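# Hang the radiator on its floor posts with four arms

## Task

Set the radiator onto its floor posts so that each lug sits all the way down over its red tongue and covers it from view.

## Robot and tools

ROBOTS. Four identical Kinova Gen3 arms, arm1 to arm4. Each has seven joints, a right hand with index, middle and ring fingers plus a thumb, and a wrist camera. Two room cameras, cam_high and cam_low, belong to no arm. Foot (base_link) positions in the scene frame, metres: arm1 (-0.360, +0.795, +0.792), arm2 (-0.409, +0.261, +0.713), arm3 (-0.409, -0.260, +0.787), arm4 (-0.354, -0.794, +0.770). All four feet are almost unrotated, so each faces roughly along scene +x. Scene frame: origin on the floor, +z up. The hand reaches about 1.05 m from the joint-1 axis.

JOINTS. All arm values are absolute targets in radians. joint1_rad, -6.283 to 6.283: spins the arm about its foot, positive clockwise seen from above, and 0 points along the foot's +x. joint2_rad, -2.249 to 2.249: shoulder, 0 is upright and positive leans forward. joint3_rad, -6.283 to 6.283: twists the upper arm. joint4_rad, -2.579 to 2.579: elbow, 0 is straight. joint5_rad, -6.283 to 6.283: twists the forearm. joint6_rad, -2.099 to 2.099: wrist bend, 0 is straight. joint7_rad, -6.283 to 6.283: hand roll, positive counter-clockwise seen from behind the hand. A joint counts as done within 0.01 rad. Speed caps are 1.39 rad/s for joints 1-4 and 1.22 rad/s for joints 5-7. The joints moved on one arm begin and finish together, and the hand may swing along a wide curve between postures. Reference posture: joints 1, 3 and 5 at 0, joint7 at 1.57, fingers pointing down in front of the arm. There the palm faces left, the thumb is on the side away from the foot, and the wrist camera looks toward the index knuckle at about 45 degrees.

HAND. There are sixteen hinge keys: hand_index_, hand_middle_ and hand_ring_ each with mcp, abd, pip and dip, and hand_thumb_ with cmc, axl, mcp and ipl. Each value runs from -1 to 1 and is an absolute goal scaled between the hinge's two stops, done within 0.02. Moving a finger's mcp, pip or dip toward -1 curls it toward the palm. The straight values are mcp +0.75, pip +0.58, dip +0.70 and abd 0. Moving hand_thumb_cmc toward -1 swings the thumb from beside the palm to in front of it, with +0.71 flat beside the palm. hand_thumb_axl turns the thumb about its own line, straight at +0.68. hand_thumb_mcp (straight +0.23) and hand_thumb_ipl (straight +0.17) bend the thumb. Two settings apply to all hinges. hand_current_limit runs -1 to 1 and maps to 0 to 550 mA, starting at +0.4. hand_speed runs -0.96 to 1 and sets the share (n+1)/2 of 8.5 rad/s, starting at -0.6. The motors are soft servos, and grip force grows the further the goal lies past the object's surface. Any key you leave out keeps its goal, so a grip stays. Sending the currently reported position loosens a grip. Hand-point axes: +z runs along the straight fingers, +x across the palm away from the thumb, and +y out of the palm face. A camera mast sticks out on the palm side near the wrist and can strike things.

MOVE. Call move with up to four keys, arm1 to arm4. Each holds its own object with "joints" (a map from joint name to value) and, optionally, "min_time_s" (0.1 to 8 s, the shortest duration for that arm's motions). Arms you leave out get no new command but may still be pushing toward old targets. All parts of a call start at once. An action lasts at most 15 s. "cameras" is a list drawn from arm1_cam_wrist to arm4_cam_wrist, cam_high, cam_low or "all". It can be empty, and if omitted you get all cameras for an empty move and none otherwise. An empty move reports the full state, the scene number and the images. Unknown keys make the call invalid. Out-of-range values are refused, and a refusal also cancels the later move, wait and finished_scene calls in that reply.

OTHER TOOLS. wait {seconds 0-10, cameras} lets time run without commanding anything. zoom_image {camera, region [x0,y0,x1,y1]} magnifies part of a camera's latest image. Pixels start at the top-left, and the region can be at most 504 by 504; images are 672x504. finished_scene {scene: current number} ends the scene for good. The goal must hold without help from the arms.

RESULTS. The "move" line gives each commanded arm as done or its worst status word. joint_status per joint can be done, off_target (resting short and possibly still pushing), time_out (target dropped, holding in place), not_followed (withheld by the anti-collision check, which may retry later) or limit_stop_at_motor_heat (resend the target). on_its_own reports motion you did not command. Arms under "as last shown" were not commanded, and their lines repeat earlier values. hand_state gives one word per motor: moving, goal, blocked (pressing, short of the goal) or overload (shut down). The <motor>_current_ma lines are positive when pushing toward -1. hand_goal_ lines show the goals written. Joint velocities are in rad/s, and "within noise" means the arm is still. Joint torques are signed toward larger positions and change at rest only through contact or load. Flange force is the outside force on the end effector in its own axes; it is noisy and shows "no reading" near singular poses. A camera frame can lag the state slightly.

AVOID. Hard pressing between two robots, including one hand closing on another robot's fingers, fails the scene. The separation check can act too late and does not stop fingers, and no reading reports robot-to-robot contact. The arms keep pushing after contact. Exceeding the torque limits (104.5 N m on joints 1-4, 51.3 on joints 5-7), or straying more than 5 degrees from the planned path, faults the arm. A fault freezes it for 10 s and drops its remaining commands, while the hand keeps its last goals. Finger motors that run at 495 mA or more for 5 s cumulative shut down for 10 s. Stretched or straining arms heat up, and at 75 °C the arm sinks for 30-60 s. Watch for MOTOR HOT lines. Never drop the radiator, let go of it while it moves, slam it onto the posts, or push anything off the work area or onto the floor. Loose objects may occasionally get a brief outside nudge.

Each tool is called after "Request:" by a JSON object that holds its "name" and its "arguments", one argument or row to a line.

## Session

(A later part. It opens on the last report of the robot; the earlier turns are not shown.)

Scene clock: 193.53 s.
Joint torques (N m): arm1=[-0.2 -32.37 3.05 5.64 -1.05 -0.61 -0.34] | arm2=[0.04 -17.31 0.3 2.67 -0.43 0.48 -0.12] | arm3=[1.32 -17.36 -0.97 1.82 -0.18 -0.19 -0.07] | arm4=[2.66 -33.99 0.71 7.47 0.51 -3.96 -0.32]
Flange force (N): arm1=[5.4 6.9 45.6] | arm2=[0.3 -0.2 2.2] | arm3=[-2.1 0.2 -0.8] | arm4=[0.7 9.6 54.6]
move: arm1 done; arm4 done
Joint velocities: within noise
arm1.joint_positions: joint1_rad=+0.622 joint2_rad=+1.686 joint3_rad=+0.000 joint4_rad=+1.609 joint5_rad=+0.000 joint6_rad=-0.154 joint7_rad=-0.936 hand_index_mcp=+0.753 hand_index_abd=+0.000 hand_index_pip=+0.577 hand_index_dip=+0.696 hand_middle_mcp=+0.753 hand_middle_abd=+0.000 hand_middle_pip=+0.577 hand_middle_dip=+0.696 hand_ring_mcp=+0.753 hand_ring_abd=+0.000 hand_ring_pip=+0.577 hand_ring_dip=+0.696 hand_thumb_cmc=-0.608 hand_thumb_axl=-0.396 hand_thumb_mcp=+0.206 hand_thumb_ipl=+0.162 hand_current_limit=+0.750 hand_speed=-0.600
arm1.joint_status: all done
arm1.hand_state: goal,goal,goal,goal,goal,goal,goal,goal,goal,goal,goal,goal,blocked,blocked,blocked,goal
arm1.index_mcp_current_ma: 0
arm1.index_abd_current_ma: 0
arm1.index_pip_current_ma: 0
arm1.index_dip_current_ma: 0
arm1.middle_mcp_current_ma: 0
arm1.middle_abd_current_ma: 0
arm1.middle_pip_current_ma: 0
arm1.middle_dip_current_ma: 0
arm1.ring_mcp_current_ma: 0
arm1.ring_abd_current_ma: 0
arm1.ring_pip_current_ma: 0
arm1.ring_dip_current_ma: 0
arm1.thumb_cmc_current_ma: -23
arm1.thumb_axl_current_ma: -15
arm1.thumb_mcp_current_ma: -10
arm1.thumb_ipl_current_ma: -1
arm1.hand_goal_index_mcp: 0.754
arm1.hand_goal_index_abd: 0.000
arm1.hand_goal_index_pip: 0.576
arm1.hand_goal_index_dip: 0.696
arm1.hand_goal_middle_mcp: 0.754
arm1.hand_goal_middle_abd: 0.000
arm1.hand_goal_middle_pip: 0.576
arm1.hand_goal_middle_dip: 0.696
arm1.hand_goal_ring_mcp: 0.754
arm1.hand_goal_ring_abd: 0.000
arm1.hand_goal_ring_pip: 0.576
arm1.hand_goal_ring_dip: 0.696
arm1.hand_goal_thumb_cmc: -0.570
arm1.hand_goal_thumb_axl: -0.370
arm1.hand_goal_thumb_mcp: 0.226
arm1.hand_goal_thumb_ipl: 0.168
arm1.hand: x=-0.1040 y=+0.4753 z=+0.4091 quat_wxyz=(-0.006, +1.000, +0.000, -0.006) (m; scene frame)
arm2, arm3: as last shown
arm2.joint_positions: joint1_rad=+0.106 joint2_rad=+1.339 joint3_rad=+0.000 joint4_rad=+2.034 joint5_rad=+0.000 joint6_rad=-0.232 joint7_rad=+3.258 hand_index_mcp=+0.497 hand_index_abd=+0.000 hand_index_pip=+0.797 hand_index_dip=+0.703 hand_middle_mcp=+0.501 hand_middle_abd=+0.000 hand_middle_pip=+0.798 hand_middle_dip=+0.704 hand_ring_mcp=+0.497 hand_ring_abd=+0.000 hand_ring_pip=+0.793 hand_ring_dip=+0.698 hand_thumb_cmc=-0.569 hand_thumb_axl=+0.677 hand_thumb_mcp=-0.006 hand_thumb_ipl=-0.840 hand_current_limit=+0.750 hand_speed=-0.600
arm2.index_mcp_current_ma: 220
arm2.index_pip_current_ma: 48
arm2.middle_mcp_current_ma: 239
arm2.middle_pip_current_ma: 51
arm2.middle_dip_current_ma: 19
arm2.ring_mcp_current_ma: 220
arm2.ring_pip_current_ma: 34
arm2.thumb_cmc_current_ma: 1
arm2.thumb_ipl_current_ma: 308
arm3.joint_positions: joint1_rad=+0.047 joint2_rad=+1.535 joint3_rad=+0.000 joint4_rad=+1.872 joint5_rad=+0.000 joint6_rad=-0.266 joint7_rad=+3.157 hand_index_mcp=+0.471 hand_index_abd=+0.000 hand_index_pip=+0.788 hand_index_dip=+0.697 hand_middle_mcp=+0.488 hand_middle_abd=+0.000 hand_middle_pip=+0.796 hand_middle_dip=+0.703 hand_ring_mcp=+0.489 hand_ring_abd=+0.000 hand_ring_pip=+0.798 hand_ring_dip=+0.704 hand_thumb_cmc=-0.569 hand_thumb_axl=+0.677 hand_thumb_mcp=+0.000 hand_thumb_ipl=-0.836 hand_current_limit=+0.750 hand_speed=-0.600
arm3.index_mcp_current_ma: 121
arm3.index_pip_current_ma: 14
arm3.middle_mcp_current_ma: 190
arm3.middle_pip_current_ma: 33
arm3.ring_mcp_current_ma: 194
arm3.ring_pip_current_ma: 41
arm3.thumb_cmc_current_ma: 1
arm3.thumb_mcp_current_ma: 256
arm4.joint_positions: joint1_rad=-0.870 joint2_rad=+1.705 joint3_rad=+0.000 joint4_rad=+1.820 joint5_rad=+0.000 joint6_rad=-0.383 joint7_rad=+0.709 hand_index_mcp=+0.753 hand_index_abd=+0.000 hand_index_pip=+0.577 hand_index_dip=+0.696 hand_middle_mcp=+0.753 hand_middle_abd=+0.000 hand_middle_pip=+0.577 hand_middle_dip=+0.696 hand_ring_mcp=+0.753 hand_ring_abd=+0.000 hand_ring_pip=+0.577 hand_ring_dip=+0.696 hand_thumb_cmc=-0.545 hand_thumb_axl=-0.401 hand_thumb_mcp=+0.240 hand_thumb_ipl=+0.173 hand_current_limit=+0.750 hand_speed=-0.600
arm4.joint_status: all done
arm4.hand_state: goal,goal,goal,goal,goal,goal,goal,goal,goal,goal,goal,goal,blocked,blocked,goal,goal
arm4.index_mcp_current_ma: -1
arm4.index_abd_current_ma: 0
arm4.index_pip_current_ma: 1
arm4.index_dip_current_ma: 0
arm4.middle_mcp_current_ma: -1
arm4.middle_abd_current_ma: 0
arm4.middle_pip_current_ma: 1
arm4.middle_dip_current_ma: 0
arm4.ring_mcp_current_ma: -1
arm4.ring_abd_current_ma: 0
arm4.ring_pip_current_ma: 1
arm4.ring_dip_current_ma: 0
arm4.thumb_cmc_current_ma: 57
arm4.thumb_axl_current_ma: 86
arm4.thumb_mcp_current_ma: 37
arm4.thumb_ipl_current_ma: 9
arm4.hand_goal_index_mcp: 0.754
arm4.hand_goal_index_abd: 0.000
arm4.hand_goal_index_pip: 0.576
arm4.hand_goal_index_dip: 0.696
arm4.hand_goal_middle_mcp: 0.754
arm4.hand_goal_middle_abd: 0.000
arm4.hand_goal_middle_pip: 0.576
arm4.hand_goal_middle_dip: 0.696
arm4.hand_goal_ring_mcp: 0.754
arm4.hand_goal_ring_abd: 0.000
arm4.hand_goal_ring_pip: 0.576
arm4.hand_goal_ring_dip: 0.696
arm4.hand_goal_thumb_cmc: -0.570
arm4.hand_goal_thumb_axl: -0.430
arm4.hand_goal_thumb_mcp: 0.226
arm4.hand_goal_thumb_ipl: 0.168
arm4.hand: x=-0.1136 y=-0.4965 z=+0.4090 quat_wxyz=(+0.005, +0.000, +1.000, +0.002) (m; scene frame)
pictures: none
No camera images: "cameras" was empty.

Request:
{"name": "move", "arguments": {
  "arm1": {"joints":{"joint1_rad":0.6219,"joint2_rad":1.5919,"joint4_rad":1.7142,"joint6_rad":-0.1645,"joint7_rad":-0.9369},"min_time_s":3},
  "arm2": {"joints":{"joint1_rad":0.1051,"joint2_rad":1.2338,"joint4_rad":2.0997,"joint6_rad":-0.1919,"joint7_rad":3.2567},"min_time_s":3},
  "arm3": {"joints":{"joint1_rad":0.0483,"joint2_rad":1.4377,"joint4_rad":1.9579,"joint6_rad":-0.2540,"joint7_rad":3.1579},"min_time_s":3},
  "arm4": {"joints":{"joint1_rad":-0.8694,"joint2_rad":1.6119,"joint4_rad":1.9220,"joint6_rad":-0.3922,"joint7_rad":0.7094},"min_time_s":3},
  "cameras": ["cam_low"]
}}

Scene clock: 264.47 s.
Joint torques (N m): arm1=[0.03 -32.91 3.49 5.36 -1.05 -0.76 -0.24] | arm2=[0.22 -17.39 0.49 2.54 -0.44 0.61 -0.09] | arm3=[1.52 -16.63 -0.32 1.89 -0.31 -0.13 -0.03] | arm4=[2.12 -35.53 0.01 6.55 0.7 -4.39 -0.27]
Flange force (N): arm1=[5.1 5.6 44.8] | arm2=[-0.2 -0.3 3.5] | arm3=[-2.7 -0.4 -2.0] | arm4=[1.2 6.8 54.6]
move: arm1 done; arm2 done; arm3 done; arm4 done
Joint velocities: within noise
arm1.joint_positions: joint1_rad=+0.622 joint2_rad=+1.592 joint3_rad=+0.000 joint4_rad=+1.714 joint5_rad=+0.000 joint6_rad=-0.165 joint7_rad=-0.937 hand_index_mcp=+0.753 hand_index_abd=+0.000 hand_index_pip=+0.577 hand_index_dip=+0.696 hand_middle_mcp=+0.753 hand_middle_abd=+0.000 hand_middle_pip=+0.577 hand_middle_dip=+0.696 hand_ring_mcp=+0.753 hand_ring_abd=+0.000 hand_ring_pip=+0.577 hand_ring_dip=+0.696 hand_thumb_cmc=-0.610 hand_thumb_axl=-0.396 hand_thumb_mcp=+0.206 hand_thumb_ipl=+0.162 hand_current_limit=+0.750 hand_speed=-0.600
arm1.joint_status: all done
arm1.hand_state: goal,goal,goal,goal,goal,goal,goal,goal,goal,goal,goal,goal,blocked,blocked,blocked,goal
arm1.index_mcp_current_ma: 0
arm1.index_abd_current_ma: 0
arm1.index_pip_current_ma: 0
arm1.index_dip_current_ma: 0
arm1.middle_mcp_current_ma: 0
arm1.middle_abd_current_ma: 0
arm1.middle_pip_current_ma: 0
arm1.middle_dip_current_ma: 0
arm1.ring_mcp_current_ma: 0
arm1.ring_abd_current_ma: 0
arm1.ring_pip_current_ma: 0
arm1.ring_dip_current_ma: 0
arm1.thumb_cmc_current_ma: -25
arm1.thumb_axl_current_ma: -16
arm1.thumb_mcp_current_ma: -10
arm1.thumb_ipl_current_ma: -1
arm1.hand_goal_index_mcp: 0.754
arm1.hand_goal_index_abd: 0.000
arm1.hand_goal_index_pip: 0.576
arm1.hand_goal_index_dip: 0.696
arm1.hand_goal_middle_mcp: 0.754
arm1.hand_goal_middle_abd: 0.000
arm1.hand_goal_middle_pip: 0.576
arm1.hand_goal_middle_dip: 0.696
arm1.hand_goal_ring_mcp: 0.754
arm1.hand_goal_ring_abd: 0.000
arm1.hand_goal_ring_pip: 0.576
arm1.hand_goal_ring_dip: 0.696
arm1.hand_goal_thumb_cmc: -0.570
arm1.hand_goal_thumb_axl: -0.370
arm1.hand_goal_thumb_mcp: 0.226
arm1.hand_goal_thumb_ipl: 0.168
arm1.hand: x=-0.1040 y=+0.4753 z=+0.4491 quat_wxyz=(-0.006, +1.000, +0.000, -0.006) (m; scene frame)
arm2.joint_positions: joint1_rad=+0.105 joint2_rad=+1.234 joint3_rad=+0.000 joint4_rad=+2.100 joint5_rad=+0.000 joint6_rad=-0.192 joint7_rad=+3.257 hand_index_mcp=+0.497 hand_index_abd=+0.001 hand_index_pip=+0.797 hand_index_dip=+0.703 hand_middle_mcp=+0.501 hand_middle_abd=+0.000 hand_middle_pip=+0.798 hand_middle_dip=+0.704 hand_ring_mcp=+0.497 hand_ring_abd=+0.000 hand_ring_pip=+0.793 hand_ring_dip=+0.698 hand_thumb_cmc=-0.569 hand_thumb_axl=+0.678 hand_thumb_mcp=-0.006 hand_thumb_ipl=-0.840 hand_current_limit=+0.750 hand_speed=-0.600
arm2.joint_status: all done
arm2.hand_state: blocked,goal,goal,goal,blocked,goal,goal,goal,blocked,goal,goal,goal,goal,goal,blocked,blocked
arm2.index_mcp_current_ma: 219
arm2.index_abd_current_ma: 1
arm2.index_pip_current_ma: 49
arm2.index_dip_current_ma: 17
arm2.middle_mcp_current_ma: 237
arm2.middle_abd_current_ma: 0
arm2.middle_pip_current_ma: 52
arm2.middle_dip_current_ma: 19
arm2.ring_mcp_current_ma: 218
arm2.ring_abd_current_ma: 1
arm2.ring_pip_current_ma: 35
arm2.ring_dip_current_ma: 5
arm2.thumb_cmc_current_ma: 1
arm2.thumb_axl_current_ma: 0
arm2.thumb_mcp_current_ma: 261
arm2.thumb_ipl_current_ma: 306
arm2.hand_goal_index_mcp: 0.440
arm2.hand_goal_index_abd: 0.000
arm2.hand_goal_index_pip: 0.780
arm2.hand_goal_index_dip: 0.696
arm2.hand_goal_middle_mcp: 0.440
arm2.hand_goal_middle_abd: 0.000
arm2.hand_goal_middle_pip: 0.780
arm2.hand_goal_middle_dip: 0.696
arm2.hand_goal_ring_mcp: 0.440
arm2.hand_goal_ring_abd: 0.000
arm2.hand_goal_ring_pip: 0.780
arm2.hand_goal_ring_dip: 0.696
arm2.hand_goal_thumb_cmc: -0.570
arm2.hand_goal_thumb_axl: 0.678
arm2.hand_goal_thumb_mcp: -0.060
arm2.hand_goal_thumb_ipl: -0.900
arm2.hand: x=-0.1623 y=+0.2229 z=+0.5261 quat_wxyz=(+0.003, -0.707, +0.707, +0.005) (m; scene frame)
arm3.joint_positions: joint1_rad=+0.048 joint2_rad=+1.438 joint3_rad=+0.000 joint4_rad=+1.958 joint5_rad=+0.000 joint6_rad=-0.254 joint7_rad=+3.158 hand_index_mcp=+0.470 hand_index_abd=+0.000 hand_index_pip=+0.788 hand_index_dip=+0.697 hand_middle_mcp=+0.487 hand_middle_abd=+0.000 hand_middle_pip=+0.796 hand_middle_dip=+0.703 hand_ring_mcp=+0.488 hand_ring_abd=+0.000 hand_ring_pip=+0.799 hand_ring_dip=+0.705 hand_thumb_cmc=-0.569 hand_thumb_axl=+0.677 hand_thumb_mcp=+0.000 hand_thumb_ipl=-0.836 hand_current_limit=+0.750 hand_speed=-0.600
arm3.joint_status: all done
arm3.hand_state: blocked,goal,goal,goal,blocked,goal,goal,goal,blocked,goal,goal,goal,goal,goal,blocked,blocked
arm3.index_mcp_current_ma: 120
arm3.index_abd_current_ma: 0
arm3.index_pip_current_ma: 14
arm3.index_dip_current_ma: 1
arm3.middle_mcp_current_ma: 188
arm3.middle_abd_current_ma: 0
arm3.middle_pip_current_ma: 33
arm3.middle_dip_current_ma: 11
arm3.ring_mcp_current_ma: 192
arm3.ring_abd_current_ma: 0
arm3.ring_pip_current_ma: 41
arm3.ring_dip_current_ma: 15
arm3.thumb_cmc_current_ma: 1
arm3.thumb_axl_current_ma: -1
arm3.thumb_mcp_current_ma: 258
arm3.thumb_ipl_current_ma: 291
arm3.hand_goal_index_mcp: 0.430
arm3.hand_goal_index_abd: 0.000
arm3.hand_goal_index_pip: 0.780
arm3.hand_goal_index_dip: 0.696
arm3.hand_goal_middle_mcp: 0.430
arm3.hand_goal_middle_abd: 0.000
arm3.hand_goal_middle_pip: 0.780
arm3.hand_goal_middle_dip: 0.696
arm3.hand_goal_ring_mcp: 0.430
arm3.hand_goal_ring_abd: 0.000
arm3.hand_goal_ring_pip: 0.780
arm3.hand_goal_ring_dip: 0.696
arm3.hand_goal_thumb_cmc: -0.570
arm3.hand_goal_thumb_axl: 0.678
arm3.hand_goal_thumb_mcp: -0.060
arm3.hand_goal_thumb_ipl: -0.900
arm3.hand: x=-0.1552 y=-0.2690 z=+0.5233 quat_wxyz=(-0.001, -0.707, +0.707, -0.005) (m; scene frame)
arm4.joint_positions: joint1_rad=-0.869 joint2_rad=+1.612 joint3_rad=+0.000 joint4_rad=+1.922 joint5_rad=+0.000 joint6_rad=-0.392 joint7_rad=+0.709 hand_index_mcp=+0.753 hand_index_abd=+0.000 hand_index_pip=+0.577 hand_index_dip=+0.696 hand_middle_mcp=+0.753 hand_middle_abd=+0.000 hand_middle_pip=+0.577 hand_middle_dip=+0.696 hand_ring_mcp=+0.753 hand_ring_abd=+0.000 hand_ring_pip=+0.577 hand_ring_dip=+0.696 hand_thumb_cmc=-0.545 hand_thumb_axl=-0.399 hand_thumb_mcp=+0.238 hand_thumb_ipl=+0.173 hand_current_limit=+0.750 hand_speed=-0.600
arm4.joint_status: all done
arm4.hand_state: goal,goal,goal,goal,goal,goal,goal,goal,goal,goal,goal,goal,blocked,blocked,goal,goal
arm4.index_mcp_current_ma: -1
arm4.index_abd_current_ma: 0
arm4.index_pip_current_ma: 1
arm4.index_dip_current_ma: 0
arm4.middle_mcp_current_ma: -1
arm4.middle_abd_current_ma: 0
arm4.middle_pip_current_ma: 1
arm4.middle_dip_current_ma: 0
arm4.ring_mcp_current_ma: -1
arm4.ring_abd_current_ma: 0
arm4.ring_pip_current_ma: 1
arm4.ring_dip_current_ma: 0
arm4.thumb_cmc_current_ma: 57
arm4.thumb_axl_current_ma: 96
arm4.thumb_mcp_current_ma: 31
arm4.thumb_ipl_current_ma: 9
arm4.hand_goal_index_mcp: 0.754
arm4.hand_goal_index_abd: 0.000
arm4.hand_goal_index_pip: 0.576
arm4.hand_goal_index_dip: 0.696
arm4.hand_goal_middle_mcp: 0.754
arm4.hand_goal_middle_abd: 0.000
arm4.hand_goal_middle_pip: 0.576
arm4.hand_goal_middle_dip: 0.696
arm4.hand_goal_ring_mcp: 0.754
arm4.hand_goal_ring_abd: 0.000
arm4.hand_goal_ring_pip: 0.576
arm4.hand_goal_ring_dip: 0.696
arm4.hand_goal_thumb_cmc: -0.570
arm4.hand_goal_thumb_axl: -0.430
arm4.hand_goal_thumb_mcp: 0.226
arm4.hand_goal_thumb_ipl: 0.168
arm4.hand: x=-0.1134 y=-0.4964 z=+0.4490 quat_wxyz=(+0.005, +0.000, +1.000, +0.002) (m; scene frame)
pictures: cam_low

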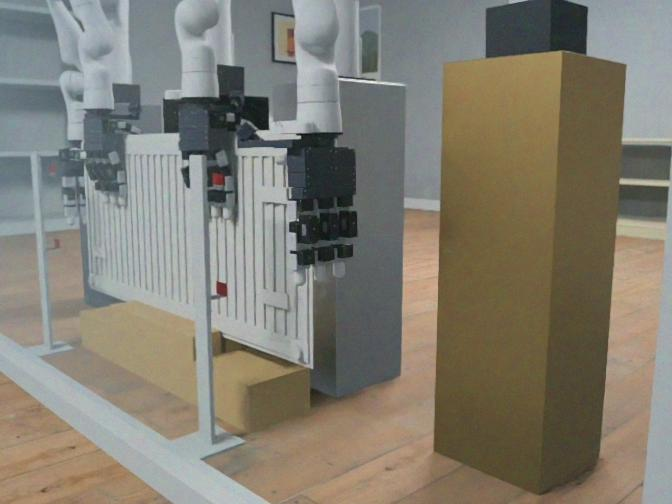

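Request:
{"name": "move", "arguments": {
  "arm1": {"joints":{"joint1_rad":0.6216,"joint2_rad":1.4966,"joint4_rad":1.8083,"joint6_rad":-0.1634,"joint7_rad":-0.9372},"min_time_s":3},
  "arm2": {"joints":{"joint1_rad":0.1039,"joint2_rad":1.1235,"joint4_rad":2.1534,"joint6_rad":-0.1353,"joint7_rad":3.2555},"min_time_s":3},
  "arm3": {"joints":{"joint1_rad":0.0492,"joint2_rad":1.3359,"joint4_rad":2.0329,"joint6_rad":-0.2271,"joint7_rad":3.1588},"min_time_s":3},
  "arm4": {"joints":{"joint1_rad":-0.8688,"joint2_rad":1.5161,"joint4_rad":2.0154,"joint6_rad":-0.3899,"joint7_rad":0.7100},"min_time_s":3},
  "cameras": ["cam_low"]
}}

Scene clock: 294.30 s.
Joint torques (N m): arm1=[0.4 -33.71 4.31 4.72 -1.02 -0.98 -0.18] | arm2=[0.15 -16.73 0.48 2.19 -0.43 0.65 -0.12] | arm3=[1.68 -16.9 -0.09 1.73 -0.22 -0.15 -0.04] | arm4=[1.58 -35.97 -0.7 5.78 0.87 -4.55 -0.2]
Flange force (N): arm1=[4.9 3.8 44.7] | arm2=[0.1 -0.8 2.9] | arm3=[-3.5 -0.4 -0.9] | arm4=[1.1 4.8 53.6]
move: arm1 done; arm2 done; arm3 done; arm4 done
Joint velocities: within noise
arm1.joint_positions: joint1_rad=+0.622 joint2_rad=+1.497 joint3_rad=+0.000 joint4_rad=+1.808 joint5_rad=+0.000 joint6_rad=-0.163 joint7_rad=-0.937 hand_index_mcp=+0.753 hand_index_abd=+0.000 hand_index_pip=+0.577 hand_index_dip=+0.696 hand_middle_mcp=+0.753 hand_middle_abd=+0.000 hand_middle_pip=+0.577 hand_middle_dip=+0.696 hand_ring_mcp=+0.753 hand_ring_abd=+0.000 hand_ring_pip=+0.577 hand_ring_dip=+0.696 hand_thumb_cmc=-0.610 hand_thumb_axl=-0.397 hand_thumb_mcp=+0.206 hand_thumb_ipl=+0.162 hand_current_limit=+0.750 hand_speed=-0.600
arm1.joint_status: all done
arm1.hand_state: goal,goal,goal,goal,goal,goal,goal,goal,goal,goal,goal,goal,blocked,blocked,blocked,goal
arm1.index_mcp_current_ma: 0
arm1.index_abd_current_ma: 0
arm1.index_pip_current_ma: 0
arm1.index_dip_current_ma: 0
arm1.middle_mcp_current_ma: 0
arm1.middle_abd_current_ma: 0
arm1.middle_pip_current_ma: 0
arm1.middle_dip_current_ma: 0
arm1.ring_mcp_current_ma: 0
arm1.ring_abd_current_ma: 0
arm1.ring_pip_current_ma: 0
arm1.ring_dip_current_ma: 0
arm1.thumb_cmc_current_ma: -25
arm1.thumb_axl_current_ma: -16
arm1.thumb_mcp_current_ma: -10
arm1.thumb_ipl_current_ma: -1
arm1.hand_goal_index_mcp: 0.754
arm1.hand_goal_index_abd: 0.000
arm1.hand_goal_index_pip: 0.576
arm1.hand_goal_index_dip: 0.696
arm1.hand_goal_middle_mcp: 0.754
arm1.hand_goal_middle_abd: 0.000
arm1.hand_goal_middle_pip: 0.576
arm1.hand_goal_middle_dip: 0.696
arm1.hand_goal_ring_mcp: 0.754
arm1.hand_goal_ring_abd: 0.000
arm1.hand_goal_ring_pip: 0.576
arm1.hand_goal_ring_dip: 0.696
arm1.hand_goal_thumb_cmc: -0.570
arm1.hand_goal_thumb_axl: -0.370
arm1.hand_goal_thumb_mcp: 0.226
arm1.hand_goal_thumb_ipl: 0.168
arm1.hand: x=-0.1040 y=+0.4753 z=+0.4891 quat_wxyz=(-0.006, +1.000, +0.000, -0.006) (m; scene frame)
arm2.joint_positions: joint1_rad=+0.104 joint2_rad=+1.123 joint3_rad=+0.000 joint4_rad=+2.153 joint5_rad=+0.000 joint6_rad=-0.135 joint7_rad=+3.255 hand_index_mcp=+0.497 hand_index_abd=+0.001 hand_index_pip=+0.797 hand_index_dip=+0.703 hand_middle_mcp=+0.501 hand_middle_abd=+0.000 hand_middle_pip=+0.798 hand_middle_dip=+0.704 hand_ring_mcp=+0.497 hand_ring_abd=+0.000 hand_ring_pip=+0.793 hand_ring_dip=+0.698 hand_thumb_cmc=-0.569 hand_thumb_axl=+0.678 hand_thumb_mcp=-0.006 hand_thumb_ipl=-0.841 hand_current_limit=+0.750 hand_speed=-0.600
arm2.joint_status: all done
arm2.hand_state: blocked,goal,goal,goal,blocked,goal,goal,goal,blocked,goal,goal,goal,goal,goal,blocked,blocked
arm2.index_mcp_current_ma: 219
arm2.index_abd_current_ma: 1
arm2.index_pip_current_ma: 49
arm2.index_dip_current_ma: 17
arm2.middle_mcp_current_ma: 237
arm2.middle_abd_current_ma: 0
arm2.middle_pip_current_ma: 52
arm2.middle_dip_current_ma: 19
arm2.ring_mcp_current_ma: 218
arm2.ring_abd_current_ma: 1
arm2.ring_pip_current_ma: 36
arm2.ring_dip_current_ma: 5
arm2.thumb_cmc_current_ma: 1
arm2.thumb_axl_current_ma: 0
arm2.thumb_mcp_current_ma: 261
arm2.thumb_ipl_current_ma: 304
arm2.hand_goal_index_mcp: 0.440
arm2.hand_goal_index_abd: 0.000
arm2.hand_goal_index_pip: 0.780
arm2.hand_goal_index_dip: 0.696
arm2.hand_goal_middle_mcp: 0.440
arm2.hand_goal_middle_abd: 0.000
arm2.hand_goal_middle_pip: 0.780
arm2.hand_goal_middle_dip: 0.696
arm2.hand_goal_ring_mcp: 0.440
arm2.hand_goal_ring_abd: 0.000
arm2.hand_goal_ring_pip: 0.780
arm2.hand_goal_ring_dip: 0.696
arm2.hand_goal_thumb_cmc: -0.570
arm2.hand_goal_thumb_axl: 0.678
arm2.hand_goal_thumb_mcp: -0.060
arm2.hand_goal_thumb_ipl: -0.900
arm2.hand: x=-0.1623 y=+0.2229 z=+0.5661 quat_wxyz=(+0.003, -0.707, +0.707, +0.005) (m; scene frame)
arm3.joint_positions: joint1_rad=+0.049 joint2_rad=+1.336 joint3_rad=+0.000 joint4_rad=+2.033 joint5_rad=+0.000 joint6_rad=-0.227 joint7_rad=+3.159 hand_index_mcp=+0.470 hand_index_abd=+0.001 hand_index_pip=+0.788 hand_index_dip=+0.697 hand_middle_mcp=+0.487 hand_middle_abd=+0.001 hand_middle_pip=+0.796 hand_middle_dip=+0.703 hand_ring_mcp=+0.488 hand_ring_abd=+0.001 hand_ring_pip=+0.799 hand_ring_dip=+0.705 hand_thumb_cmc=-0.569 hand_thumb_axl=+0.679 hand_thumb_mcp=+0.000 hand_thumb_ipl=-0.836 hand_current_limit=+0.750 hand_speed=-0.600
arm3.joint_status: all done
arm3.hand_state: blocked,goal,goal,goal,blocked,goal,goal,goal,blocked,goal,goal,goal,goal,goal,blocked,blocked
arm3.index_mcp_current_ma: 120
arm3.index_abd_current_ma: 1
arm3.index_pip_current_ma: 14
arm3.index_dip_current_ma: 1
arm3.middle_mcp_current_ma: 188
arm3.middle_abd_current_ma: 1
arm3.middle_pip_current_ma: 33
arm3.middle_dip_current_ma: 11
arm3.ring_mcp_current_ma: 191
arm3.ring_abd_current_ma: 1
arm3.ring_pip_current_ma: 41
arm3.ring_dip_current_ma: 15
arm3.thumb_cmc_current_ma: 1
arm3.thumb_axl_current_ma: 1
arm3.thumb_mcp_current_ma: 258
arm3.thumb_ipl_current_ma: 291
arm3.hand_goal_index_mcp: 0.430
arm3.hand_goal_index_abd: 0.000
arm3.hand_goal_index_pip: 0.780
arm3.hand_goal_index_dip: 0.696
arm3.hand_goal_middle_mcp: 0.430
arm3.hand_goal_middle_abd: 0.000
arm3.hand_goal_middle_pip: 0.780
arm3.hand_goal_middle_dip: 0.696
arm3.hand_goal_ring_mcp: 0.430
arm3.hand_goal_ring_abd: 0.000
arm3.hand_goal_ring_pip: 0.780
arm3.hand_goal_ring_dip: 0.696
arm3.hand_goal_thumb_cmc: -0.570
arm3.hand_goal_thumb_axl: 0.678
arm3.hand_goal_thumb_mcp: -0.060
arm3.hand_goal_thumb_ipl: -0.900
arm3.hand: x=-0.1552 y=-0.2690 z=+0.5634 quat_wxyz=(-0.001, -0.707, +0.707, -0.005) (m; scene frame)
arm4.joint_positions: joint1_rad=-0.869 joint2_rad=+1.516 joint3_rad=+0.000 joint4_rad=+2.015 joint5_rad=+0.000 joint6_rad=-0.390 joint7_rad=+0.710 hand_index_mcp=+0.753 hand_index_abd=+0.000 hand_index_pip=+0.577 hand_index_dip=+0.696 hand_middle_mcp=+0.753 hand_middle_abd=+0.000 hand_middle_pip=+0.577 hand_middle_dip=+0.696 hand_ring_mcp=+0.753 hand_ring_abd=+0.000 hand_ring_pip=+0.577 hand_ring_dip=+0.696 hand_thumb_cmc=-0.545 hand_thumb_axl=-0.399 hand_thumb_mcp=+0.238 hand_thumb_ipl=+0.171 hand_current_limit=+0.750 hand_speed=-0.600
arm4.joint_status: all done
arm4.hand_state: goal,goal,goal,goal,goal,goal,goal,goal,goal,goal,goal,goal,blocked,blocked,goal,goal
arm4.index_mcp_current_ma: -1
arm4.index_abd_current_ma: 0
arm4.index_pip_current_ma: 1
arm4.index_dip_current_ma: 0
arm4.middle_mcp_current_ma: -1
arm4.middle_abd_current_ma: 0
arm4.middle_pip_current_ma: 1
arm4.middle_dip_current_ma: 0
arm4.ring_mcp_current_ma: -1
arm4.ring_abd_current_ma: 0
arm4.ring_pip_current_ma: 1
arm4.ring_dip_current_ma: 0
arm4.thumb_cmc_current_ma: 57
arm4.thumb_axl_current_ma: 97
arm4.thumb_mcp_current_ma: 31
arm4.thumb_ipl_current_ma: 5
arm4.hand_goal_index_mcp: 0.754
arm4.hand_goal_index_abd: 0.000
arm4.hand_goal_index_pip: 0.576
arm4.hand_goal_index_dip: 0.696
arm4.hand_goal_middle_mcp: 0.754
arm4.hand_goal_middle_abd: 0.000
arm4.hand_goal_middle_pip: 0.576
arm4.hand_goal_middle_dip: 0.696
arm4.hand_goal_ring_mcp: 0.754
arm4.hand_goal_ring_abd: 0.000
arm4.hand_goal_ring_pip: 0.576
arm4.hand_goal_ring_dip: 0.696
arm4.hand_goal_thumb_cmc: -0.570
arm4.hand_goal_thumb_axl: -0.430
arm4.hand_goal_thumb_mcp: 0.226
arm4.hand_goal_thumb_ipl: 0.168
arm4.hand: x=-0.1134 y=-0.4963 z=+0.4890 quat_wxyz=(+0.005, +0.000, +1.000, +0.002) (m; scene frame)
pictures: cam_low

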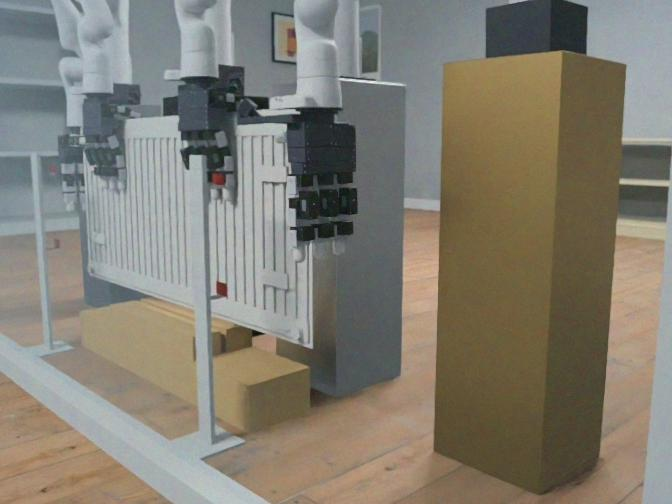

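Request:
{"name": "move", "arguments": {
  "arm1": {"joints":{"joint1_rad":0.5746,"joint2_rad":1.3900,"joint4_rad":1.7867,"joint6_rad":-0.0351,"joint7_rad":-0.9842},"min_time_s":3},
  "arm2": {"joints":{"joint1_rad":0.1067,"joint2_rad":1.0086,"joint4_rad":2.0649,"joint6_rad":0.0681,"joint7_rad":3.2583},"min_time_s":3},
  "arm3": {"joints":{"joint1_rad":0.0641,"joint2_rad":1.2183,"joint4_rad":1.9733,"joint6_rad":-0.0500,"joint7_rad":3.1737},"min_time_s":3},
  "arm4": {"joints":{"joint1_rad":-0.7628,"joint2_rad":1.3943,"joint4_rad":2.0284,"joint6_rad":-0.2811,"joint7_rad":0.8160},"min_time_s":3},
  "cameras": ["cam_low"]
}}

Request:
{"name": "move", "arguments": {
  "arm1": {"joints":{"joint1_rad":0.5355,"joint2_rad":1.3907,"joint4_rad":1.6716,"joint6_rad":0.0794,"joint7_rad":-1.0233},"min_time_s":3},
  "arm2": {"joints":{"joint1_rad":0.1098,"joint2_rad":1.0219,"joint4_rad":1.9310,"joint6_rad":0.1887,"joint7_rad":3.2614},"min_time_s":3},
  "arm3": {"joints":{"joint1_rad":0.0753,"joint2_rad":1.2204,"joint4_rad":1.8431,"joint6_rad":0.0781,"joint7_rad":3.1849},"min_time_s":3},
  "arm4": {"joints":{"joint1_rad":-0.6731,"joint2_rad":1.3782,"joint4_rad":1.9468,"joint6_rad":-0.1834,"joint7_rad":0.9057},"min_time_s":3},
  "cameras": ["cam_low","cam_high","arm1_cam_wrist"]
}}

Scene clock: 302.93 s.
Joint torques (N m): arm1=[0.3 -34.71 3.93 1.97 -0.39 -0.76 -0.15] | arm2=[0.08 -18.99 0.27 0.83 -0.41 0.86 -0.12] | arm3=[1.78 -17.31 0.08 0.49 -0.09 0.01 -0.02] | arm4=[1.59 -37.42 -1.08 3.32 0.79 -4.3 -0.19]
Flange force (N): arm1=[4.9 3.2 41.0] | arm2=[0.4 -2.1 7.7] | arm3=[-4.1 -0.6 -1.4] | arm4=[0.7 4.8 52.3]
move: arm1 done; arm2 done; arm3 done; arm4 done
Joint velocities: within noise
arm1.joint_positions: joint1_rad=+0.575 joint2_rad=+1.390 joint3_rad=+0.000 joint4_rad=+1.787 joint5_rad=+0.000 joint6_rad=-0.035 joint7_rad=-0.984 hand_index_mcp=+0.753 hand_index_abd=+0.000 hand_index_pip=+0.577 hand_index_dip=+0.696 hand_middle_mcp=+0.753 hand_middle_abd=+0.000 hand_middle_pip=+0.577 hand_middle_dip=+0.696 hand_ring_mcp=+0.753 hand_ring_abd=+0.000 hand_ring_pip=+0.577 hand_ring_dip=+0.696 hand_thumb_cmc=-0.613 hand_thumb_axl=-0.397 hand_thumb_mcp=+0.206 hand_thumb_ipl=+0.166 hand_current_limit=+0.750 hand_speed=-0.600
arm1.joint_status: all done
arm1.hand_state: goal,goal,goal,goal,goal,goal,goal,goal,goal,goal,goal,goal,blocked,blocked,blocked,goal
arm1.index_mcp_current_ma: 0
arm1.index_abd_current_ma: 0
arm1.index_pip_current_ma: 0
arm1.index_dip_current_ma: 0
arm1.middle_mcp_current_ma: 0
arm1.middle_abd_current_ma: 0
arm1.middle_pip_current_ma: 0
arm1.middle_dip_current_ma: 0
arm1.ring_mcp_current_ma: 0
arm1.ring_abd_current_ma: 0
arm1.ring_pip_current_ma: 0
arm1.ring_dip_current_ma: 0
arm1.thumb_cmc_current_ma: -29
arm1.thumb_axl_current_ma: -17
arm1.thumb_mcp_current_ma: -10
arm1.thumb_ipl_current_ma: 0
arm1.hand_goal_index_mcp: 0.754
arm1.hand_goal_index_abd: 0.000
arm1.hand_goal_index_pip: 0.576
arm1.hand_goal_index_dip: 0.696
arm1.hand_goal_middle_mcp: 0.754
arm1.hand_goal_middle_abd: 0.000
arm1.hand_goal_middle_pip: 0.576
arm1.hand_goal_middle_dip: 0.696
arm1.hand_goal_ring_mcp: 0.754
arm1.hand_goal_ring_abd: 0.000
arm1.hand_goal_ring_pip: 0.576
arm1.hand_goal_ring_dip: 0.696
arm1.hand_goal_thumb_cmc: -0.570
arm1.hand_goal_thumb_axl: -0.370
arm1.hand_goal_thumb_mcp: 0.226
arm1.hand_goal_thumb_ipl: 0.168
arm1.hand: x=-0.0641 y=+0.4693 z=+0.5291 quat_wxyz=(-0.006, +1.000, +0.000, -0.006) (m; scene frame)
arm2.joint_positions: joint1_rad=+0.107 joint2_rad=+1.009 joint3_rad=+0.000 joint4_rad=+2.065 joint5_rad=+0.000 joint6_rad=+0.068 joint7_rad=+3.258 hand_index_mcp=+0.494 hand_index_abd=+0.002 hand_index_pip=+0.801 hand_index_dip=+0.706 hand_middle_mcp=+0.498 hand_middle_abd=+0.001 hand_middle_pip=+0.802 hand_middle_dip=+0.707 hand_ring_mcp=+0.494 hand_ring_abd=+0.001 hand_ring_pip=+0.798 hand_ring_dip=+0.700 hand_thumb_cmc=-0.569 hand_thumb_axl=+0.679 hand_thumb_mcp=-0.002 hand_thumb_ipl=-0.844 hand_current_limit=+0.750 hand_speed=-0.600
arm2.joint_status: all done
arm2.hand_state: blocked,goal,blocked,goal,blocked,goal,blocked,goal,blocked,goal,goal,goal,goal,goal,blocked,blocked
arm2.index_mcp_current_ma: 207
arm2.index_abd_current_ma: 2
arm2.index_pip_current_ma: 60
arm2.index_dip_current_ma: 26
arm2.middle_mcp_current_ma: 225
arm2.middle_abd_current_ma: 1
arm2.middle_pip_current_ma: 64
arm2.middle_dip_current_ma: 28
arm2.ring_mcp_current_ma: 207
arm2.ring_abd_current_ma: 1
arm2.ring_pip_current_ma: 50
arm2.ring_dip_current_ma: 9
arm2.thumb_cmc_current_ma: 1
arm2.thumb_axl_current_ma: 3
arm2.thumb_mcp_current_ma: 284
arm2.thumb_ipl_current_ma: 285
arm2.hand_goal_index_mcp: 0.440
arm2.hand_goal_index_abd: 0.000
arm2.hand_goal_index_pip: 0.780
arm2.hand_goal_index_dip: 0.696
arm2.hand_goal_middle_mcp: 0.440
arm2.hand_goal_middle_abd: 0.000
arm2.hand_goal_middle_pip: 0.780
arm2.hand_goal_middle_dip: 0.696
arm2.hand_goal_ring_mcp: 0.440
arm2.hand_goal_ring_abd: 0.000
arm2.hand_goal_ring_pip: 0.780
arm2.hand_goal_ring_dip: 0.696
arm2.hand_goal_thumb_cmc: -0.570
arm2.hand_goal_thumb_axl: 0.678
arm2.hand_goal_thumb_mcp: -0.060
arm2.hand_goal_thumb_ipl: -0.900
arm2.hand: x=-0.1222 y=+0.2168 z=+0.6060 quat_wxyz=(+0.003, -0.707, +0.707, +0.005) (m; scene frame)
arm3.joint_positions: joint1_rad=+0.064 joint2_rad=+1.218 joint3_rad=+0.000 joint4_rad=+1.973 joint5_rad=+0.000 joint6_rad=-0.050 joint7_rad=+3.174 hand_index_mcp=+0.467 hand_index_abd=+0.002 hand_index_pip=+0.790 hand_index_dip=+0.698 hand_middle_mcp=+0.484 hand_middle_abd=+0.003 hand_middle_pip=+0.798 hand_middle_dip=+0.704 hand_ring_mcp=+0.485 hand_ring_abd=+0.003 hand_ring_pip=+0.800 hand_ring_dip=+0.706 hand_thumb_cmc=-0.569 hand_thumb_axl=+0.680 hand_thumb_mcp=+0.004 hand_thumb_ipl=-0.836 hand_current_limit=+0.750 hand_speed=-0.600
arm3.joint_status: all done
arm3.hand_state: blocked,goal,goal,goal,blocked,goal,goal,goal,blocked,goal,blocked,goal,goal,goal,blocked,blocked
arm3.index_mcp_current_ma: 107
arm3.index_abd_current_ma: 2
arm3.index_pip_current_ma: 19
arm3.index_dip_current_ma: 2
arm3.middle_mcp_current_ma: 174
arm3.middle_abd_current_ma: 4
arm3.middle_pip_current_ma: 39
arm3.middle_dip_current_ma: 14
arm3.ring_mcp_current_ma: 177
arm3.ring_abd_current_ma: 3
arm3.ring_pip_current_ma: 46
arm3.ring_dip_current_ma: 18
arm3.thumb_cmc_current_ma: 1
arm3.thumb_axl_current_ma: 3
arm3.thumb_mcp_current_ma: 279
arm3.thumb_ipl_current_ma: 291
arm3.hand_goal_index_mcp: 0.430
arm3.hand_goal_index_abd: 0.000
arm3.hand_goal_index_pip: 0.780
arm3.hand_goal_index_dip: 0.696
arm3.hand_goal_middle_mcp: 0.430
arm3.hand_goal_middle_abd: 0.000
arm3.hand_goal_middle_pip: 0.780
arm3.hand_goal_middle_dip: 0.696
arm3.hand_goal_ring_mcp: 0.430
arm3.hand_goal_ring_abd: 0.000
arm3.hand_goal_ring_pip: 0.780
arm3.hand_goal_ring_dip: 0.696
arm3.hand_goal_thumb_cmc: -0.570
arm3.hand_goal_thumb_axl: 0.678
arm3.hand_goal_thumb_mcp: -0.060
arm3.hand_goal_thumb_ipl: -0.900
arm3.hand: x=-0.1151 y=-0.2750 z=+0.6033 quat_wxyz=(-0.001, -0.707, +0.707, -0.005) (m; scene frame)
arm4.joint_positions: joint1_rad=-0.763 joint2_rad=+1.394 joint3_rad=+0.000 joint4_rad=+2.028 joint5_rad=+0.000 joint6_rad=-0.281 joint7_rad=+0.816 hand_index_mcp=+0.753 hand_index_abd=+0.000 hand_index_pip=+0.577 hand_index_dip=+0.696 hand_middle_mcp=+0.753 hand_middle_abd=+0.000 hand_middle_pip=+0.577 hand_middle_dip=+0.696 hand_ring_mcp=+0.753 hand_ring_abd=+0.000 hand_ring_pip=+0.577 hand_ring_dip=+0.696 hand_thumb_cmc=-0.545 hand_thumb_axl=-0.397 hand_thumb_mcp=+0.236 hand_thumb_ipl=+0.168 hand_current_limit=+0.750 hand_speed=-0.600
arm4.joint_status: all done
arm4.hand_state: goal,goal,goal,goal,goal,goal,goal,goal,goal,goal,goal,goal,blocked,blocked,goal,goal
arm4.index_mcp_current_ma: -1
arm4.index_abd_current_ma: 0
arm4.index_pip_current_ma: 1
arm4.index_dip_current_ma: 0
arm4.middle_mcp_current_ma: -1
arm4.middle_abd_current_ma: 0
arm4.middle_pip_current_ma: 1
arm4.middle_dip_current_ma: 0
arm4.ring_mcp_current_ma: -1
arm4.ring_abd_current_ma: 0
arm4.ring_pip_current_ma: 1
arm4.ring_dip_current_ma: 0
arm4.thumb_cmc_current_ma: 59
arm4.thumb_axl_current_ma: 106
arm4.thumb_mcp_current_ma: 24
arm4.thumb_ipl_current_ma: 0
arm4.hand_goal_index_mcp: 0.754
arm4.hand_goal_index_abd: 0.000
arm4.hand_goal_index_pip: 0.576
arm4.hand_goal_index_dip: 0.696
arm4.hand_goal_middle_mcp: 0.754
arm4.hand_goal_middle_abd: 0.000
arm4.hand_goal_middle_pip: 0.576
arm4.hand_goal_middle_dip: 0.696
arm4.hand_goal_ring_mcp: 0.754
arm4.hand_goal_ring_abd: 0.000
arm4.hand_goal_ring_pip: 0.576
arm4.hand_goal_ring_dip: 0.696
arm4.hand_goal_thumb_cmc: -0.570
arm4.hand_goal_thumb_axl: -0.430
arm4.hand_goal_thumb_mcp: 0.226
arm4.hand_goal_thumb_ipl: 0.168
arm4.hand: x=-0.0735 y=-0.5024 z=+0.5290 quat_wxyz=(+0.005, +0.000, +1.000, +0.002) (m; scene frame)
pictures: cam_low

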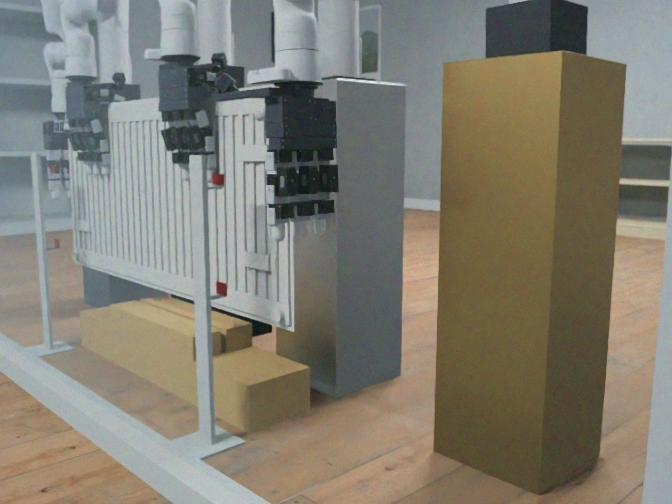

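Scene clock: 306.23 s.
Joint torques (N m): arm1=[-0.15 -36.86 3.45 0.08 0.07 -0.42 -0.24] | arm2=[0.53 -19.63 0.93 -0.21 -0.28 0.89 -0.12] | arm3=[1.61 -19.14 -0.35 -0.91 -0.13 -0.05 -0.1] | arm4=[1.84 -38.55 -1.19 1.82 0.61 -3.86 -0.19]
Flange force (N): arm1=[5.1 4.3 41.5] | arm2=[-0.8 -2.7 5.9] | arm3=[-3.5 0.3 0.0] | arm4=[-0.6 6.1 51.4]
move: arm1 done; arm2 done; arm3 done; arm4 done
Joint velocities: within noise
arm1.joint_positions: joint1_rad=+0.536 joint2_rad=+1.391 joint3_rad=+0.000 joint4_rad=+1.672 joint5_rad=+0.000 joint6_rad=+0.079 joint7_rad=-1.023 hand_index_mcp=+0.753 hand_index_abd=+0.000 hand_index_pip=+0.577 hand_index_dip=+0.696 hand_middle_mcp=+0.753 hand_middle_abd=+0.000 hand_middle_pip=+0.577 hand_middle_dip=+0.696 hand_ring_mcp=+0.753 hand_ring_abd=+0.000 hand_ring_pip=+0.577 hand_ring_dip=+0.696 hand_thumb_cmc=-0.613 hand_thumb_axl=-0.397 hand_thumb_mcp=+0.206 hand_thumb_ipl=+0.164 hand_current_limit=+0.750 hand_speed=-0.600
arm1.joint_status: all done
arm1.hand_state: goal,goal,goal,goal,goal,goal,goal,goal,goal,goal,goal,goal,blocked,blocked,blocked,goal
arm1.index_mcp_current_ma: 0
arm1.index_abd_current_ma: 0
arm1.index_pip_current_ma: 0
arm1.index_dip_current_ma: 0
arm1.middle_mcp_current_ma: 0
arm1.middle_abd_current_ma: 0
arm1.middle_pip_current_ma: 0
arm1.middle_dip_current_ma: 0
arm1.ring_mcp_current_ma: 0
arm1.ring_abd_current_ma: 0
arm1.ring_pip_current_ma: 0
arm1.ring_dip_current_ma: 0
arm1.thumb_cmc_current_ma: -29
arm1.thumb_axl_current_ma: -17
arm1.thumb_mcp_current_ma: -10
arm1.thumb_ipl_current_ma: 0
arm1.hand_goal_index_mcp: 0.754
arm1.hand_goal_index_abd: 0.000
arm1.hand_goal_index_pip: 0.576
arm1.hand_goal_index_dip: 0.696
arm1.hand_goal_middle_mcp: 0.754
arm1.hand_goal_middle_abd: 0.000
arm1.hand_goal_middle_pip: 0.576
arm1.hand_goal_middle_dip: 0.696
arm1.hand_goal_ring_mcp: 0.754
arm1.hand_goal_ring_abd: 0.000
arm1.hand_goal_ring_pip: 0.576
arm1.hand_goal_ring_dip: 0.696
arm1.hand_goal_thumb_cmc: -0.570
arm1.hand_goal_thumb_axl: -0.370
arm1.hand_goal_thumb_mcp: 0.226
arm1.hand_goal_thumb_ipl: 0.168
arm1.hand: x=-0.0241 y=+0.4633 z=+0.5290 quat_wxyz=(-0.006, +1.000, +0.000, -0.006) (m; scene frame)
arm2.joint_positions: joint1_rad=+0.110 joint2_rad=+1.022 joint3_rad=+0.000 joint4_rad=+1.931 joint5_rad=+0.000 joint6_rad=+0.189 joint7_rad=+3.261 hand_index_mcp=+0.493 hand_index_abd=+0.002 hand_index_pip=+0.801 hand_index_dip=+0.706 hand_middle_mcp=+0.497 hand_middle_abd=+0.001 hand_middle_pip=+0.802 hand_middle_dip=+0.707 hand_ring_mcp=+0.493 hand_ring_abd=+0.001 hand_ring_pip=+0.798 hand_ring_dip=+0.700 hand_thumb_cmc=-0.569 hand_thumb_axl=+0.679 hand_thumb_mcp=-0.002 hand_thumb_ipl=-0.844 hand_current_limit=+0.750 hand_speed=-0.600
arm2.joint_status: all done
arm2.hand_state: blocked,goal,blocked,goal,blocked,goal,blocked,goal,blocked,goal,goal,goal,goal,goal,blocked,blocked
arm2.index_mcp_current_ma: 203
arm2.index_abd_current_ma: 3
arm2.index_pip_current_ma: 61
arm2.index_dip_current_ma: 26
arm2.middle_mcp_current_ma: 220
arm2.middle_abd_current_ma: 1
arm2.middle_pip_current_ma: 65
arm2.middle_dip_current_ma: 28
arm2.ring_mcp_current_ma: 202
arm2.ring_abd_current_ma: 1
arm2.ring_pip_current_ma: 51
arm2.ring_dip_current_ma: 9
arm2.thumb_cmc_current_ma: 1
arm2.thumb_axl_current_ma: 3
arm2.thumb_mcp_current_ma: 284
arm2.thumb_ipl_current_ma: 285
arm2.hand_goal_index_mcp: 0.440
arm2.hand_goal_index_abd: 0.000
arm2.hand_goal_index_pip: 0.780
arm2.hand_goal_index_dip: 0.696
arm2.hand_goal_middle_mcp: 0.440
arm2.hand_goal_middle_abd: 0.000
arm2.hand_goal_middle_pip: 0.780
arm2.hand_goal_middle_dip: 0.696
arm2.hand_goal_ring_mcp: 0.440
arm2.hand_goal_ring_abd: 0.000
arm2.hand_goal_ring_pip: 0.780
arm2.hand_goal_ring_dip: 0.696
arm2.hand_goal_thumb_cmc: -0.570
arm2.hand_goal_thumb_axl: 0.678
arm2.hand_goal_thumb_mcp: -0.060
arm2.hand_goal_thumb_ipl: -0.900
arm2.hand: x=-0.0822 y=+0.2108 z=+0.6060 quat_wxyz=(+0.003, -0.707, +0.707, +0.005) (m; scene frame)
arm3.joint_positions: joint1_rad=+0.075 joint2_rad=+1.220 joint3_rad=+0.000 joint4_rad=+1.843 joint5_rad=+0.000 joint6_rad=+0.078 joint7_rad=+3.185 hand_index_mcp=+0.466 hand_index_abd=+0.002 hand_index_pip=+0.791 hand_index_dip=+0.698 hand_middle_mcp=+0.483 hand_middle_abd=+0.003 hand_middle_pip=+0.799 hand_middle_dip=+0.705 hand_ring_mcp=+0.483 hand_ring_abd=+0.003 hand_ring_pip=+0.801 hand_ring_dip=+0.706 hand_thumb_cmc=-0.569 hand_thumb_axl=+0.680 hand_thumb_mcp=+0.004 hand_thumb_ipl=-0.836 hand_current_limit=+0.750 hand_speed=-0.600
arm3.joint_status: all done
arm3.hand_state: blocked,goal,goal,goal,blocked,goal,goal,goal,blocked,goal,blocked,goal,goal,goal,blocked,blocked
arm3.index_mcp_current_ma: 103
arm3.index_abd_current_ma: 2
arm3.index_pip_current_ma: 21
arm3.index_dip_current_ma: 3
arm3.middle_mcp_current_ma: 168
arm3.middle_abd_current_ma: 4
arm3.middle_pip_current_ma: 41
arm3.middle_dip_current_ma: 16
arm3.ring_mcp_current_ma: 172
arm3.ring_abd_current_ma: 3
arm3.ring_pip_current_ma: 48
arm3.ring_dip_current_ma: 19
arm3.thumb_cmc_current_ma: 1
arm3.thumb_axl_current_ma: 3
arm3.thumb_mcp_current_ma: 279
arm3.thumb_ipl_current_ma: 291
arm3.hand_goal_index_mcp: 0.430
arm3.hand_goal_index_abd: 0.000
arm3.hand_goal_index_pip: 0.780
arm3.hand_goal_index_dip: 0.696
arm3.hand_goal_middle_mcp: 0.430
arm3.hand_goal_middle_abd: 0.000
arm3.hand_goal_middle_pip: 0.780
arm3.hand_goal_middle_dip: 0.696
arm3.hand_goal_ring_mcp: 0.430
arm3.hand_goal_ring_abd: 0.000
arm3.hand_goal_ring_pip: 0.780
arm3.hand_goal_ring_dip: 0.696
arm3.hand_goal_thumb_cmc: -0.570
arm3.hand_goal_thumb_axl: 0.678
arm3.hand_goal_thumb_mcp: -0.060
arm3.hand_goal_thumb_ipl: -0.900
arm3.hand: x=-0.0750 y=-0.2810 z=+0.6033 quat_wxyz=(-0.001, -0.707, +0.707, -0.005) (m; scene frame)
arm4.joint_positions: joint1_rad=-0.673 joint2_rad=+1.378 joint3_rad=+0.000 joint4_rad=+1.947 joint5_rad=+0.000 joint6_rad=-0.183 joint7_rad=+0.906 hand_index_mcp=+0.753 hand_index_abd=+0.000 hand_index_pip=+0.577 hand_index_dip=+0.696 hand_middle_mcp=+0.753 hand_middle_abd=+0.000 hand_middle_pip=+0.577 hand_middle_dip=+0.696 hand_ring_mcp=+0.753 hand_ring_abd=+0.000 hand_ring_pip=+0.577 hand_ring_dip=+0.696 hand_thumb_cmc=-0.543 hand_thumb_axl=-0.397 hand_thumb_mcp=+0.236 hand_thumb_ipl=+0.169 hand_current_limit=+0.750 hand_speed=-0.600
arm4.joint_status: all done
arm4.hand_state: goal,goal,goal,goal,goal,goal,goal,goal,goal,goal,goal,goal,blocked,blocked,goal,goal
arm4.index_mcp_current_ma: -1
arm4.index_abd_current_ma: 0
arm4.index_pip_current_ma: 1
arm4.index_dip_current_ma: 0
arm4.middle_mcp_current_ma: -1
arm4.middle_abd_current_ma: 0
arm4.middle_pip_current_ma: 1
arm4.middle_dip_current_ma: 0
arm4.ring_mcp_current_ma: -1
arm4.ring_abd_current_ma: 0
arm4.ring_pip_current_ma: 1
arm4.ring_dip_current_ma: 0
arm4.thumb_cmc_current_ma: 65
arm4.thumb_axl_current_ma: 106
arm4.thumb_mcp_current_ma: 23
arm4.thumb_ipl_current_ma: 1
arm4.hand_goal_index_mcp: 0.754
arm4.hand_goal_index_abd: 0.000
arm4.hand_goal_index_pip: 0.576
arm4.hand_goal_index_dip: 0.696
arm4.hand_goal_middle_mcp: 0.754
arm4.hand_goal_middle_abd: 0.000
arm4.hand_goal_middle_pip: 0.576
arm4.hand_goal_middle_dip: 0.696
arm4.hand_goal_ring_mcp: 0.754
arm4.hand_goal_ring_abd: 0.000
arm4.hand_goal_ring_pip: 0.576
arm4.hand_goal_ring_dip: 0.696
arm4.hand_goal_thumb_cmc: -0.570
arm4.hand_goal_thumb_axl: -0.430
arm4.hand_goal_thumb_mcp: 0.226
arm4.hand_goal_thumb_ipl: 0.168
arm4.hand: x=-0.0335 y=-0.5084 z=+0.5290 quat_wxyz=(+0.005, +0.000, +1.000, +0.002) (m; scene frame)
pictures: arm1_cam_wrist, cam_high, cam_low

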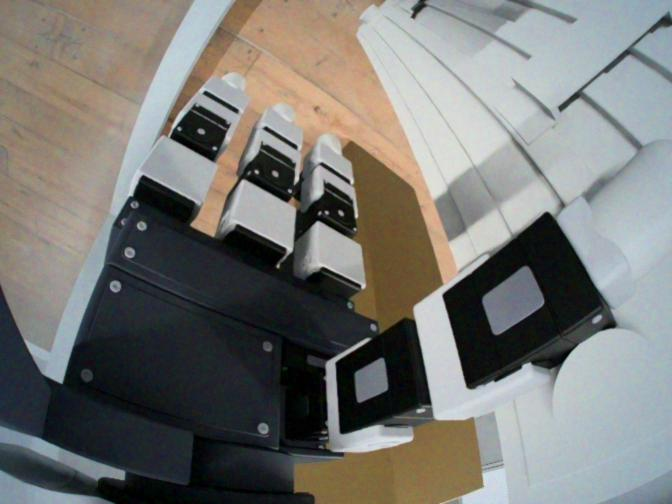

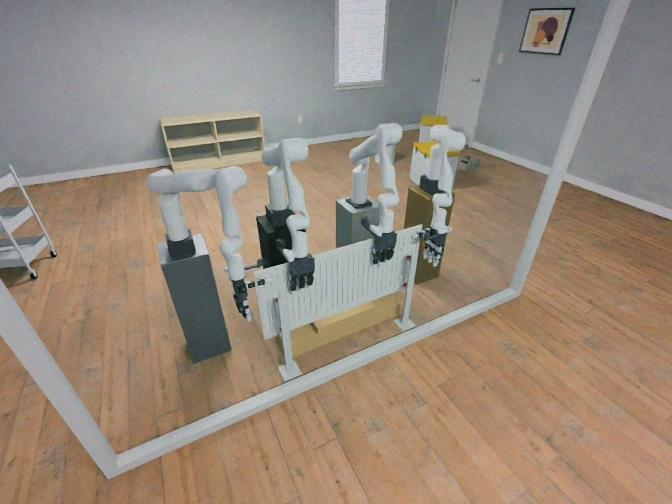

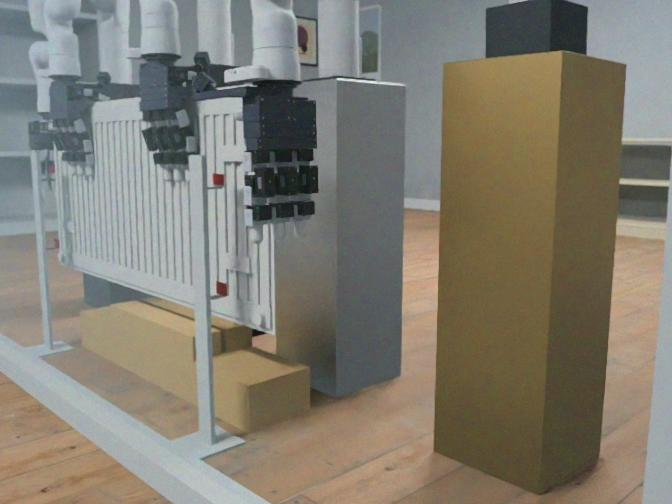

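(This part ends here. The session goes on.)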